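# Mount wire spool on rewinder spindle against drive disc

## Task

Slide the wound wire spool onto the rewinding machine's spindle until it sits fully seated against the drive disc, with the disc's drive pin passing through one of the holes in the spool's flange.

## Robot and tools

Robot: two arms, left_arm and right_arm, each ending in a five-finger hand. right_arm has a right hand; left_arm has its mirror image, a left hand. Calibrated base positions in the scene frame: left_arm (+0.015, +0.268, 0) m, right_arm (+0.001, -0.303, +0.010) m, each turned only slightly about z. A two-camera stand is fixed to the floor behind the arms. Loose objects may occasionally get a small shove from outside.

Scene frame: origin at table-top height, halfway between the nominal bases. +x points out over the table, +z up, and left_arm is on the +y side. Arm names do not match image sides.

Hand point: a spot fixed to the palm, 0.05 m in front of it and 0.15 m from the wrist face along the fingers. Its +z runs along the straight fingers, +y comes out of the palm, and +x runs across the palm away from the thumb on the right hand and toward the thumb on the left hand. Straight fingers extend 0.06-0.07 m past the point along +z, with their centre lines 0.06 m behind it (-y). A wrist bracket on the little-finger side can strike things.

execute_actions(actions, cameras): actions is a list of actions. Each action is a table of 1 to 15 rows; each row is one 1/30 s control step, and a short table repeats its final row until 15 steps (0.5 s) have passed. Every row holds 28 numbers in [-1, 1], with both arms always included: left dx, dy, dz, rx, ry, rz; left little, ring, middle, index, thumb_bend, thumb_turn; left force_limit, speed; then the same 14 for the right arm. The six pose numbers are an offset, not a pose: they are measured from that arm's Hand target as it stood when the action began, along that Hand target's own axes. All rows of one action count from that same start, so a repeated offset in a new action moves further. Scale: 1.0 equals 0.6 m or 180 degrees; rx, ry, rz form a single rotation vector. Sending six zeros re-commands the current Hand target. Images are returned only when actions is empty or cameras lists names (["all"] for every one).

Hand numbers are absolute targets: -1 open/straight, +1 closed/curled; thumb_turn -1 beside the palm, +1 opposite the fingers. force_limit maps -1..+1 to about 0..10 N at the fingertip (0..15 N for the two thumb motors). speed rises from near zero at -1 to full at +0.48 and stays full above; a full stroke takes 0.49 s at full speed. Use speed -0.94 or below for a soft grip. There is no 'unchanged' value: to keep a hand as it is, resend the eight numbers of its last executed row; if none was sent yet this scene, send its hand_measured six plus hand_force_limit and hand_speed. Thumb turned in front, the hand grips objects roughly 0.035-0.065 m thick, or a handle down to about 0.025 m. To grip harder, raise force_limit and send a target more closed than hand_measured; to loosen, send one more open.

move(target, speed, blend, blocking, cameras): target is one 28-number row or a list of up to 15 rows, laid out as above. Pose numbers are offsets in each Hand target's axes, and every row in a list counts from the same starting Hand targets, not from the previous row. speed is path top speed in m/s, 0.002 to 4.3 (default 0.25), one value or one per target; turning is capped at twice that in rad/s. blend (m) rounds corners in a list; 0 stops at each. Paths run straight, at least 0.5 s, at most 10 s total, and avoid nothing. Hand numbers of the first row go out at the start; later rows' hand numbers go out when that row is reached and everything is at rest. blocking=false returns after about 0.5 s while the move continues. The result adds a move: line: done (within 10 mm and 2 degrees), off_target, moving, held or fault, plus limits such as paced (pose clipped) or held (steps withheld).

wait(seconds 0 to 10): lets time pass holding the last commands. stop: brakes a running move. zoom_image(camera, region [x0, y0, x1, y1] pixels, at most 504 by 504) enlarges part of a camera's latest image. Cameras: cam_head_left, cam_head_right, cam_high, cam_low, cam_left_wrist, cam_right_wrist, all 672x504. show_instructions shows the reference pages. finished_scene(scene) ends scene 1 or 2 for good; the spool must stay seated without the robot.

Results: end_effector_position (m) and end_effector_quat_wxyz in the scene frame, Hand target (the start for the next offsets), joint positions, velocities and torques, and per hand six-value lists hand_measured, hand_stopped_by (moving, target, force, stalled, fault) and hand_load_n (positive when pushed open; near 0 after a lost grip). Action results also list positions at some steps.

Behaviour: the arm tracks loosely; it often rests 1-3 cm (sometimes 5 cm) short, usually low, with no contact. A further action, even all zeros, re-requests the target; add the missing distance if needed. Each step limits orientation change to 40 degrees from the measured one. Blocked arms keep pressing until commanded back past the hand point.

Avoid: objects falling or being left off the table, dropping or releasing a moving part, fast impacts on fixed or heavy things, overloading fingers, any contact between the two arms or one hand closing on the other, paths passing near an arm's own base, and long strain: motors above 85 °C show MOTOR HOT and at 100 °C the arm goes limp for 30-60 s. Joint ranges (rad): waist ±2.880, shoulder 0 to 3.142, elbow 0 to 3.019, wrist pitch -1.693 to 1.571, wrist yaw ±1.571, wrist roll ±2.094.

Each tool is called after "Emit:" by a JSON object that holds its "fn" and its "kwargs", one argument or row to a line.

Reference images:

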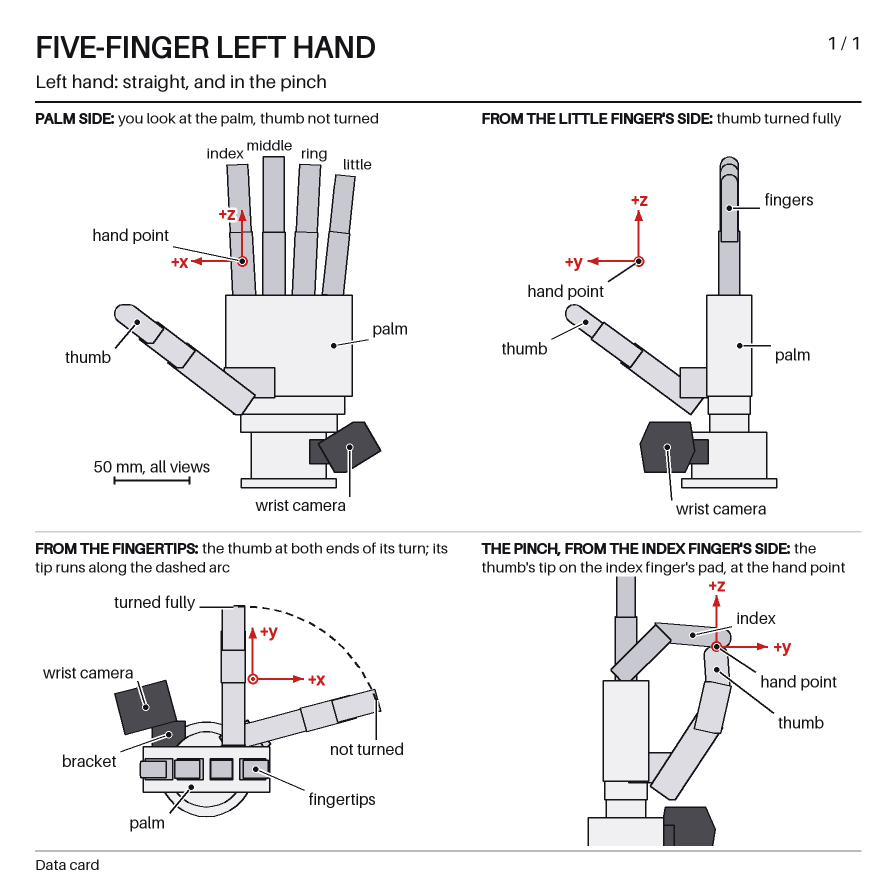

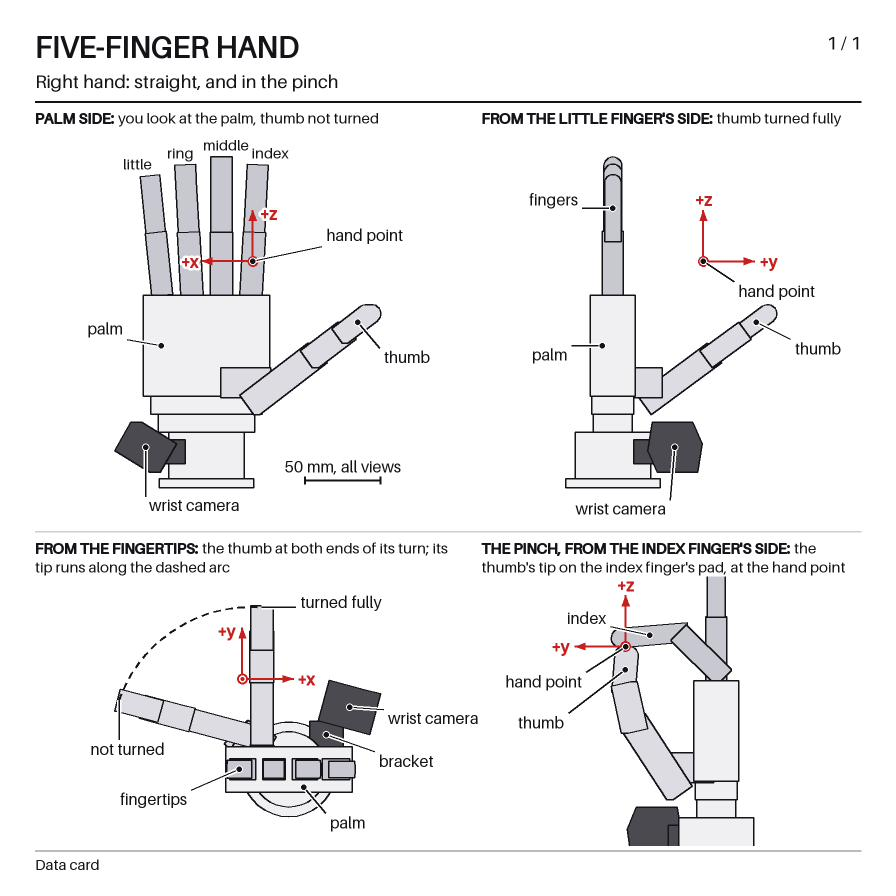

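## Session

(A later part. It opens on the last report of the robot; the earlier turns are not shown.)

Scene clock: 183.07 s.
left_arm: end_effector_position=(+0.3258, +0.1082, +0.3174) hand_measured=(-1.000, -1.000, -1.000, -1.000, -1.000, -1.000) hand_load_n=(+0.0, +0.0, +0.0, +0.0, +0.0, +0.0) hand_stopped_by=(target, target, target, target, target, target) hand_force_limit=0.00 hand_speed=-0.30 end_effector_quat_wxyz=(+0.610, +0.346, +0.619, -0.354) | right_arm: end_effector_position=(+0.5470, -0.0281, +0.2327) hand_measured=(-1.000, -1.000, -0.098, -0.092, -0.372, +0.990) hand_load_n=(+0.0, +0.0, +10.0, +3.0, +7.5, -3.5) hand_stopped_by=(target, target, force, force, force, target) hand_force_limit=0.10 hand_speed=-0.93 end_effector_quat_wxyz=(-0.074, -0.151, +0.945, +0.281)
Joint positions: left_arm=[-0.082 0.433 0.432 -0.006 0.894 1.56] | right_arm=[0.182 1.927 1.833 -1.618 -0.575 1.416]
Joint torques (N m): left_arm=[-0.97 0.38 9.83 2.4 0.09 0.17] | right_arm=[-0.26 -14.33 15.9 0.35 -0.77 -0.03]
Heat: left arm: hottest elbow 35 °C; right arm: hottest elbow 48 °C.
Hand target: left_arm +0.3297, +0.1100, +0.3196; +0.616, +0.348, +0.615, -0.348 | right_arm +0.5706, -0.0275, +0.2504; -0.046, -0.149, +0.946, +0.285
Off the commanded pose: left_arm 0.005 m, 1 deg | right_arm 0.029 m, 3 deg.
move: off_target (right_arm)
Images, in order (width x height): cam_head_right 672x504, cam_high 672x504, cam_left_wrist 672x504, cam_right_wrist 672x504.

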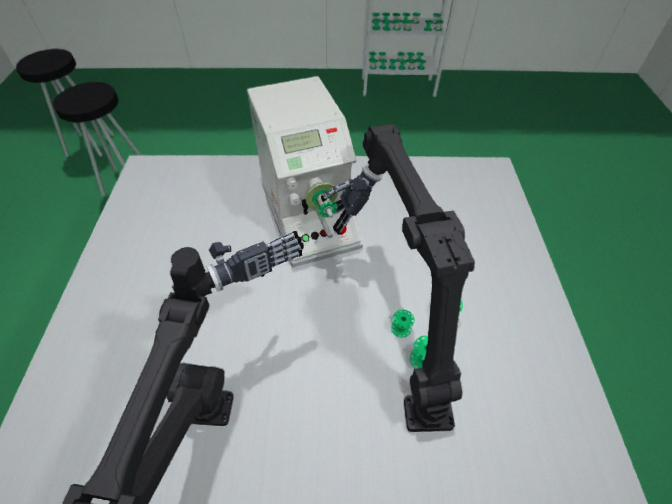

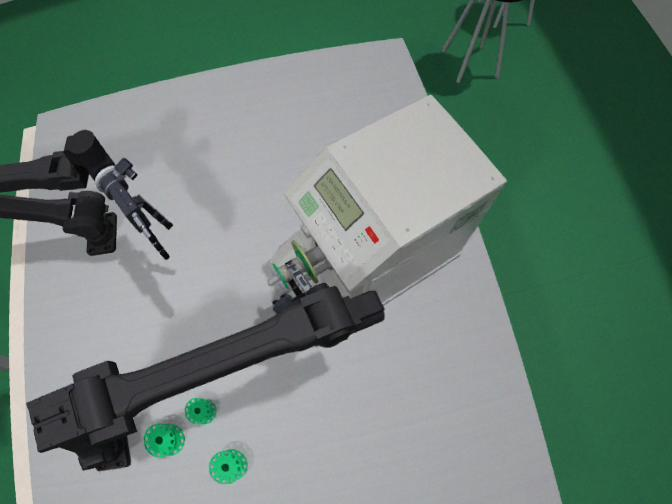

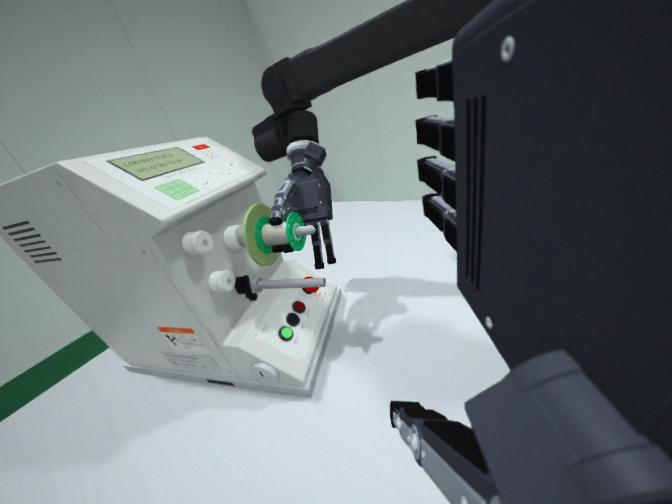

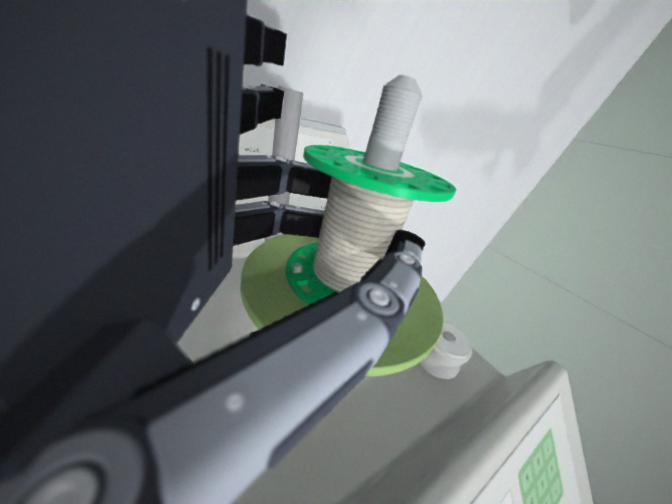

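Emit:
{"fn": "move", "kwargs": {
  "target": [
    [0,0,0,0,0,0,-1,-1,-1,-1,-1,-1,0,-0.3,0.008,0,0,0,0,0,-1,-1,0.15,0.15,-0.1,0.99,0.1,-0.93]
  ],
  "speed": 0.03
}}

Emit:
{"fn": "move", "kwargs": {
  "target": [
    [0,0,0,0,0,0,-1,-1,-1,-1,-1,-1,0,-0.3,0,0,0,0,0,0,-1,-1,-0.2,-0.2,-0.5,0.99,0.1,-0.85]
  ],
  "speed": 0.03,
  "cameras": ["cam_right_wrist","cam_left_wrist"]
}}

Emit:
{"fn": "zoom_image", "kwargs": {
  "camera": "cam_right_wrist",
  "region": [235, 145, 445, 325]
}}

Emit:
{"fn": "zoom_image", "kwargs": {
  "camera": "cam_left_wrist",
  "region": [240, 170, 360, 280]
}}

Scene clock: 184.60 s.
left_arm: end_effector_position=(+0.3258, +0.1082, +0.3174) hand_measured=(-1.000, -1.000, -1.000, -1.000, -1.000, -1.000) hand_load_n=(+0.0, +0.0, +0.0, +0.0, +0.0, +0.0) hand_stopped_by=(target, target, target, target, target, target) hand_force_limit=0.00 hand_speed=-0.30 end_effector_quat_wxyz=(+0.610, +0.346, +0.619, -0.354) | right_arm: end_effector_position=(+0.5469, -0.0282, +0.2327) hand_measured=(-1.000, -1.000, -0.098, -0.092, -0.372, +0.990) hand_load_n=(+0.0, +0.0, +10.0, +2.5, +7.0, -3.5) hand_stopped_by=(target, target, force, force, force, target) hand_force_limit=0.10 hand_speed=-0.93 end_effector_quat_wxyz=(-0.074, -0.151, +0.945, +0.281)
Joint positions: left_arm=[-0.082 0.433 0.432 -0.006 0.894 1.56] | right_arm=[0.182 1.927 1.833 -1.618 -0.575 1.415]
Joint torques (N m): left_arm=[-1.14 0.38 9.88 2.4 0.09 0.17] | right_arm=[-0.32 -14.97 14.28 0.51 -0.76 -0.02]
Heat: left arm: hottest elbow 35 °C; right arm: hottest elbow 48 °C.
Hand target: left_arm +0.3297, +0.1100, +0.3196; +0.616, +0.348, +0.615, -0.348 | right_arm +0.5660, -0.0290, +0.2505; -0.047, -0.149, +0.946, +0.285
Off the commanded pose: left_arm 0.005 m, 1 deg | right_arm 0.026 m, 3 deg.
move: off_target (right_arm)

Scene clock: 185.47 s.
left_arm: end_effector_position=(+0.3258, +0.1082, +0.3174) hand_measured=(-1.000, -1.000, -1.000, -1.000, -1.000, -1.000) hand_load_n=(+0.0, +0.0, +0.0, +0.0, +0.0, +0.0) hand_stopped_by=(target, target, target, target, target, target) hand_force_limit=0.00 hand_speed=-0.30 end_effector_quat_wxyz=(+0.610, +0.346, +0.619, -0.354) | right_arm: end_effector_position=(+0.5476, -0.0275, +0.2333) hand_measured=(-1.000, -1.000, -0.200, -0.200, -0.500, +0.990) hand_load_n=(+0.0, +0.0, +0.0, +0.0, +0.0, +0.0) hand_stopped_by=(target, target, target, target, target, target) hand_force_limit=0.10 hand_speed=-0.85 end_effector_quat_wxyz=(-0.073, -0.151, +0.944, +0.283)
Joint positions: left_arm=[-0.082 0.433 0.432 -0.006 0.894 1.56] | right_arm=[0.182 1.927 1.833 -1.615 -0.579 1.416]
Joint torques (N m): left_arm=[-1.03 0.38 9.87 2.36 0.09 0.18] | right_arm=[-0.26 -14.97 14.3 0.42 -0.6 -0.03]
Heat: left arm: hottest elbow 35 °C; right arm: hottest elbow 48 °C.
Hand target: left_arm +0.3297, +0.1100, +0.3196; +0.616, +0.348, +0.615, -0.348 | right_arm +0.5660, -0.0290, +0.2504; -0.047, -0.149, +0.946, +0.285
Off the commanded pose: left_arm 0.005 m, 1 deg | right_arm 0.025 m, 3 deg.
move: off_target (right_arm)
Images, in order (width x height): cam_left_wrist 672x504, cam_right_wrist 672x504.

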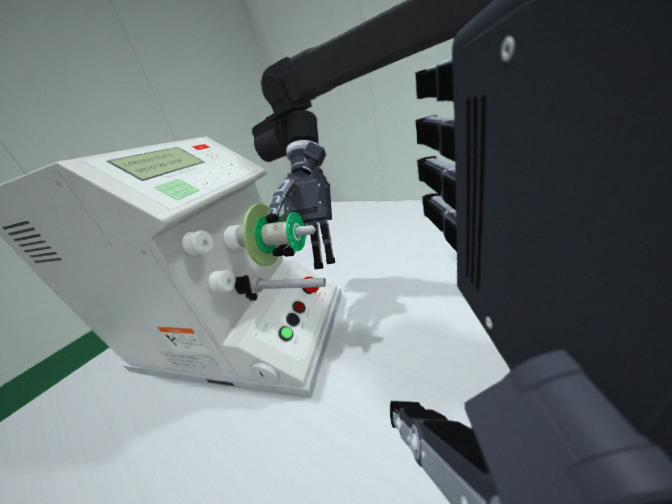

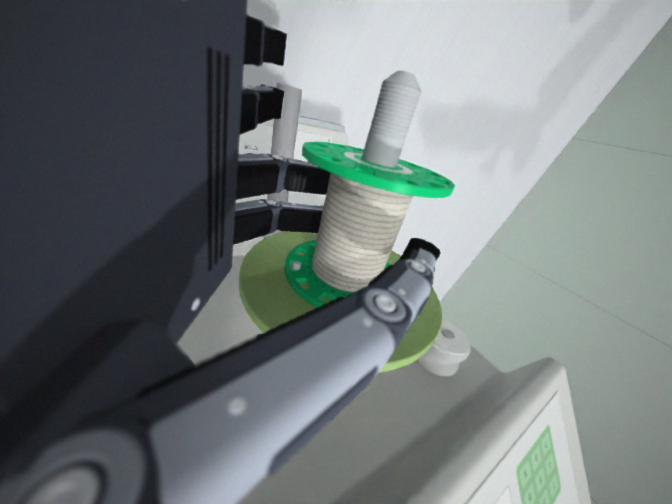

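Scaled by 2.400 from the camera's 672x504 image, which has a finer 960x720 frame.

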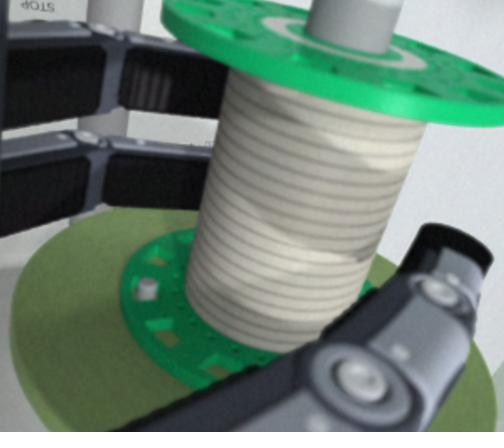

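Scaled by 4.200 from the camera's 672x504 image, which has a finer 960x720 frame.

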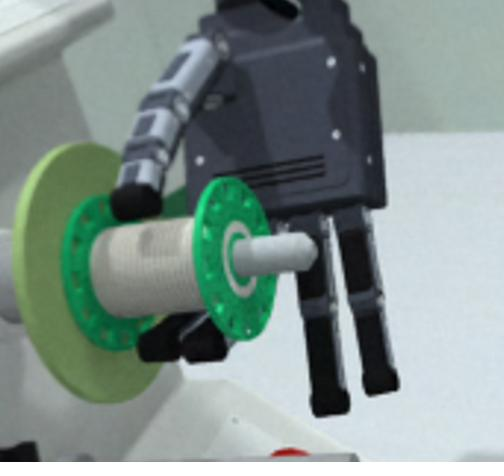

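Emit:
{"fn": "move", "kwargs": {
  "target": [
    [0,0,0,0,0,0,-1,-1,-1,-1,-1,-1,0,-0.3,0,0,0,0,0,0,-1,-1,-1,-1,-0.9,0.99,0.1,-0.5]
  ],
  "speed": 0.03,
  "cameras": ["cam_right_wrist","cam_left_wrist"]
}}

Emit:
{"fn": "zoom_image", "kwargs": {
  "camera": "cam_left_wrist",
  "region": [240, 170, 360, 280]
}}

Scene clock: 186.60 s.
left_arm: end_effector_position=(+0.3258, +0.1082, +0.3174) hand_measured=(-1.000, -1.000, -1.000, -1.000, -1.000, -1.000) hand_load_n=(+0.0, +0.0, +0.0, +0.0, +0.0, +0.0) hand_stopped_by=(target, target, target, target, target, target) hand_force_limit=0.00 hand_speed=-0.30 end_effector_quat_wxyz=(+0.610, +0.346, +0.619, -0.354) | right_arm: end_effector_position=(+0.5476, -0.0275, +0.2333) hand_measured=(-1.000, -1.000, -1.000, -1.000, -0.900, +0.990) hand_load_n=(+0.0, +0.0, +0.0, +0.0, +0.0, +0.0) hand_stopped_by=(target, target, target, target, target, target) hand_force_limit=0.10 hand_speed=-0.50 end_effector_quat_wxyz=(-0.073, -0.150, +0.944, +0.283)
Joint positions: left_arm=[-0.082 0.433 0.432 -0.006 0.894 1.56] | right_arm=[0.182 1.927 1.833 -1.615 -0.579 1.417]
Joint torques (N m): left_arm=[-0.91 0.38 9.85 2.4 0.08 0.18] | right_arm=[-0.32 -14.97 14.3 0.42 -0.59 -0.03]
Heat: left arm: hottest elbow 35 °C; right arm: hottest elbow 48 °C.
Hand target: left_arm +0.3297, +0.1100, +0.3196; +0.616, +0.348, +0.615, -0.348 | right_arm +0.5660, -0.0290, +0.2505; -0.047, -0.149, +0.946, +0.285
Off the commanded pose: left_arm 0.005 m, 1 deg | right_arm 0.025 m, 3 deg.
move: off_target (right_arm)
Images, in order (width x height): cam_left_wrist 672x504, cam_right_wrist 672x504.

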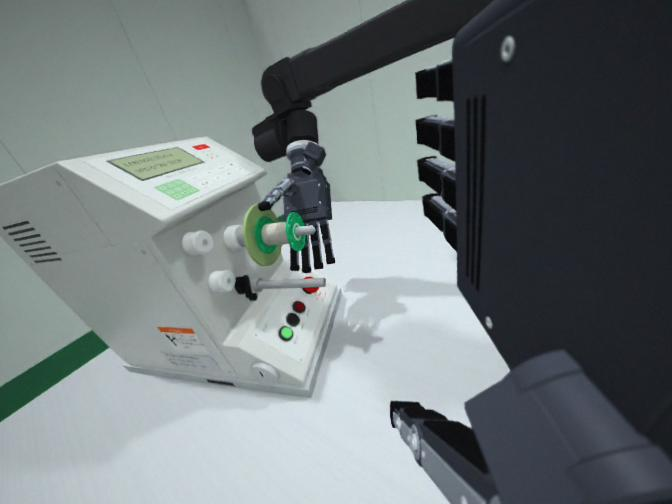

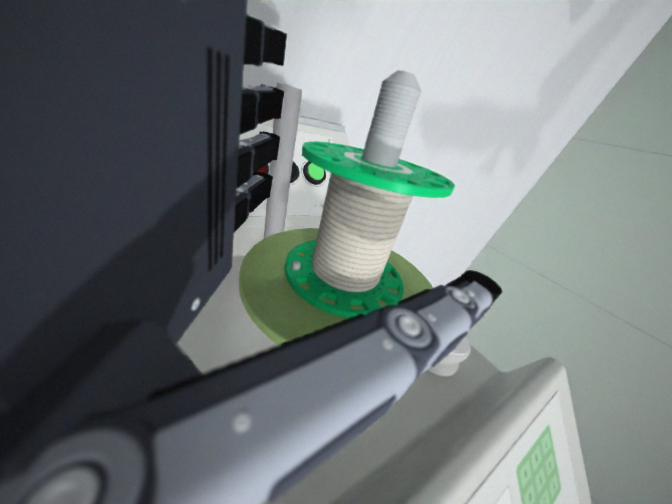

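Scaled by 4.200 from the camera's 672x504 image, which has a finer 960x720 frame.

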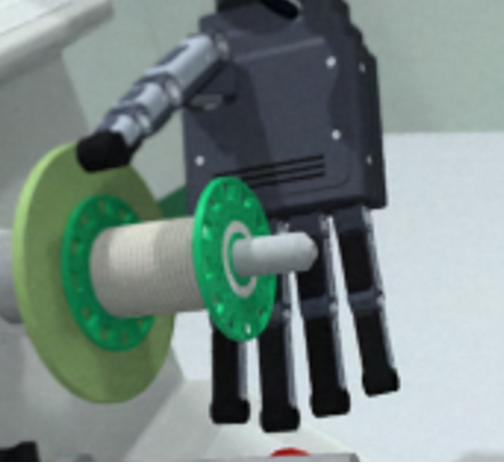

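Emit:
{"fn": "move", "kwargs": {
  "target": [
    [0,0,0,0,0,0,-1,-1,-1,-1,-1,-1,0,-0.3,0.05,-0.015,0,0,0,0,-1,-1,-1,-1,-0.9,0.99,0.1,-0.5],
    [0,0,0,0,0,0,-1,-1,-1,-1,-1,-1,0,-0.3,0.2,-0.03,-0.02,0,0,0,-1,-1,-1,-1,-0.9,0.99,0.1,-0.5]
  ],
  "speed": [0.05,0.12],
  "blend": 0.01,
  "cameras": ["cam_right_wrist","cam_left_wrist","cam_head_right","cam_high"]
}}

Emit:
{"fn": "zoom_image", "kwargs": {
  "camera": "cam_left_wrist",
  "region": [240, 170, 360, 280]
}}

Emit:
{"fn": "zoom_image", "kwargs": {
  "camera": "cam_high",
  "region": [240, 220, 350, 330]
}}

Emit:
{"fn": "zoom_image", "kwargs": {
  "camera": "cam_head_right",
  "region": [295, 165, 365, 235]
}}

Scene clock: 189.00 s.
left_arm: end_effector_position=(+0.3258, +0.1082, +0.3174) hand_measured=(-1.000, -1.000, -1.000, -1.000, -1.000, -1.000) hand_load_n=(+0.0, +0.0, +0.0, +0.0, +0.0, +0.0) hand_stopped_by=(target, target, target, target, target, target) hand_force_limit=0.00 hand_speed=-0.30 end_effector_quat_wxyz=(+0.610, +0.346, +0.619, -0.354) | right_arm: end_effector_position=(+0.4572, -0.0817, +0.2417) hand_measured=(-1.000, -1.000, -1.000, -1.000, -0.900, +0.990) hand_load_n=(+0.0, +0.0, +0.0, +0.0, +0.0, +0.0) hand_stopped_by=(target, target, target, target, target, target) hand_force_limit=0.10 hand_speed=-0.50 end_effector_quat_wxyz=(-0.063, -0.145, +0.945, +0.285)
Joint positions: left_arm=[-0.082 0.433 0.432 -0.006 0.894 1.56] | right_arm=[0.11 1.654 1.473 -1.549 -0.573 1.349]
Joint torques (N m): left_arm=[-0.97 0.44 9.84 2.39 0.08 0.17] | right_arm=[-0.38 -13.39 9.44 0.34 -0.46 -0.24]
Heat: left arm: hottest elbow 35 °C; right arm: hottest elbow 47 °C.
Hand target: left_arm +0.3297, +0.1100, +0.3196; +0.616, +0.348, +0.615, -0.348 | right_arm +0.4585, -0.0867, +0.2506; -0.047, -0.149, +0.946, +0.285
Off the commanded pose: left_arm 0.005 m, 1 deg | right_arm 0.011 m, 2 deg.
move: off_target (right_arm)
Images, in order (width x height): cam_head_right 672x504, cam_high 672x504, cam_left_wrist 672x504, cam_right_wrist 672x504.

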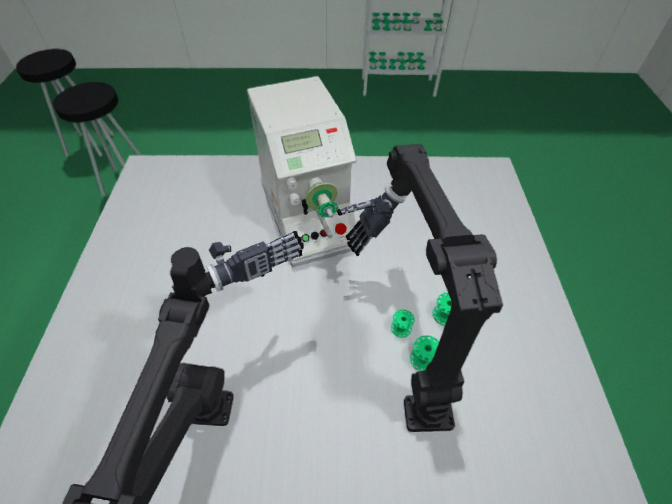

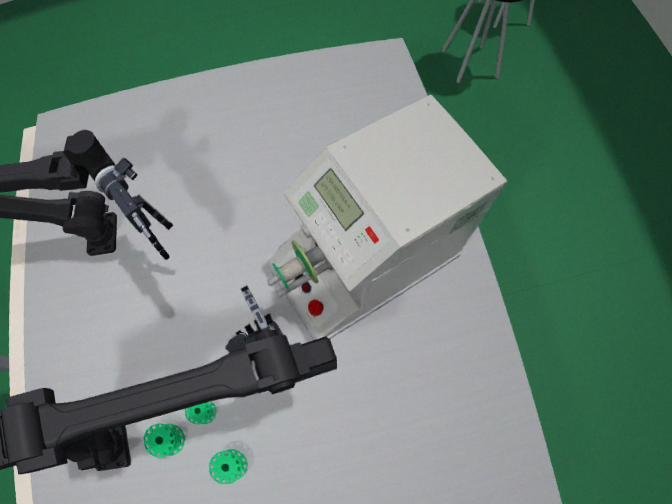

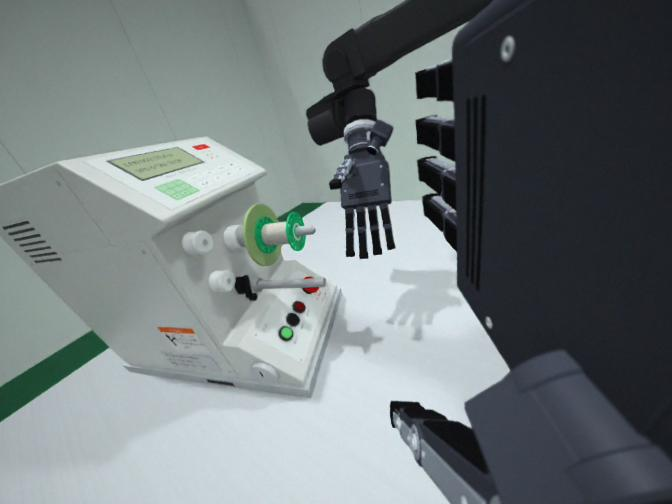

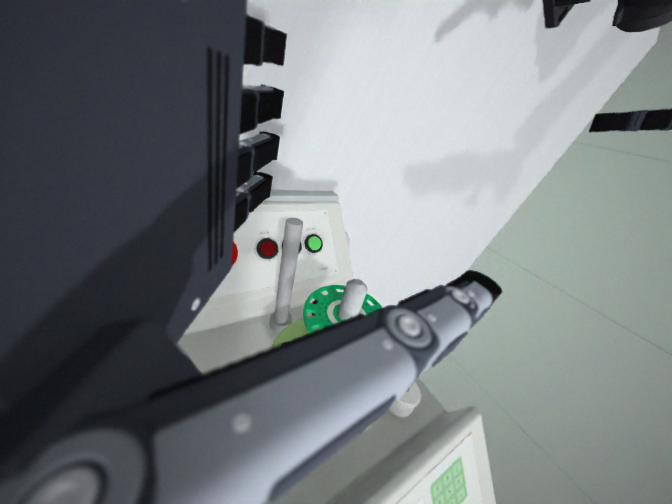

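Scaled by 4.200 from the camera's 672x504 image, which has a finer 960x720 frame.

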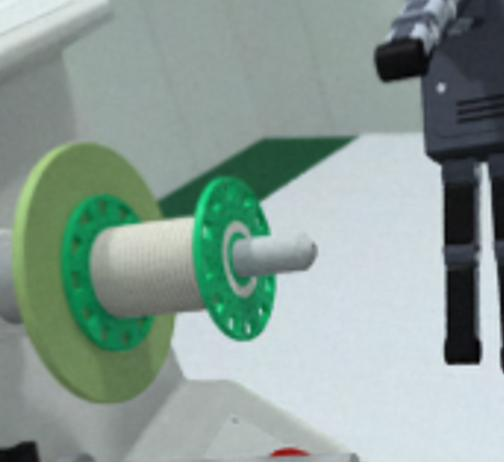

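Scaled by 4.582 from the camera's 672x504 image, which has a finer 960x720 frame.

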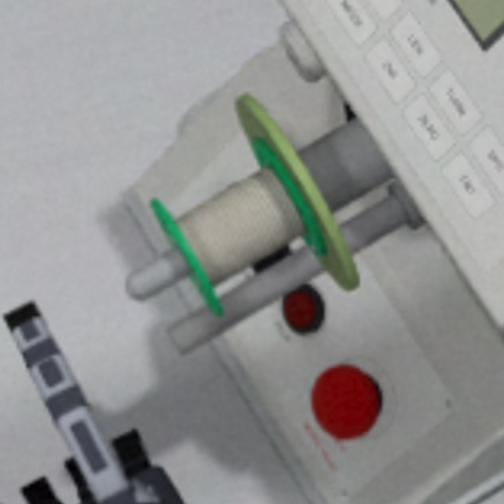

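Scaled by 7.200 from the camera's 672x504 image, which has a finer 960x720 frame.

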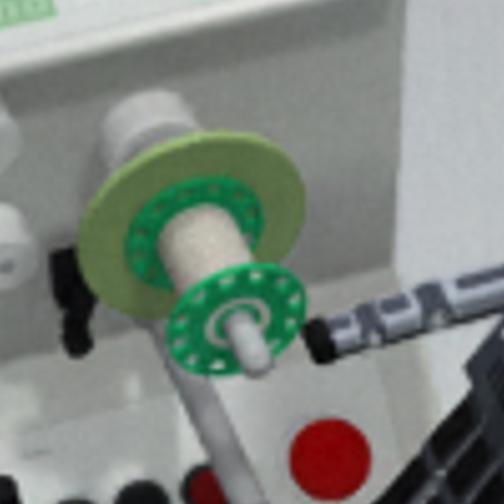

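Emit:
{"fn": "finished_scene", "kwargs": {
  "scene": 1
}}

The scene is finished: the task was done.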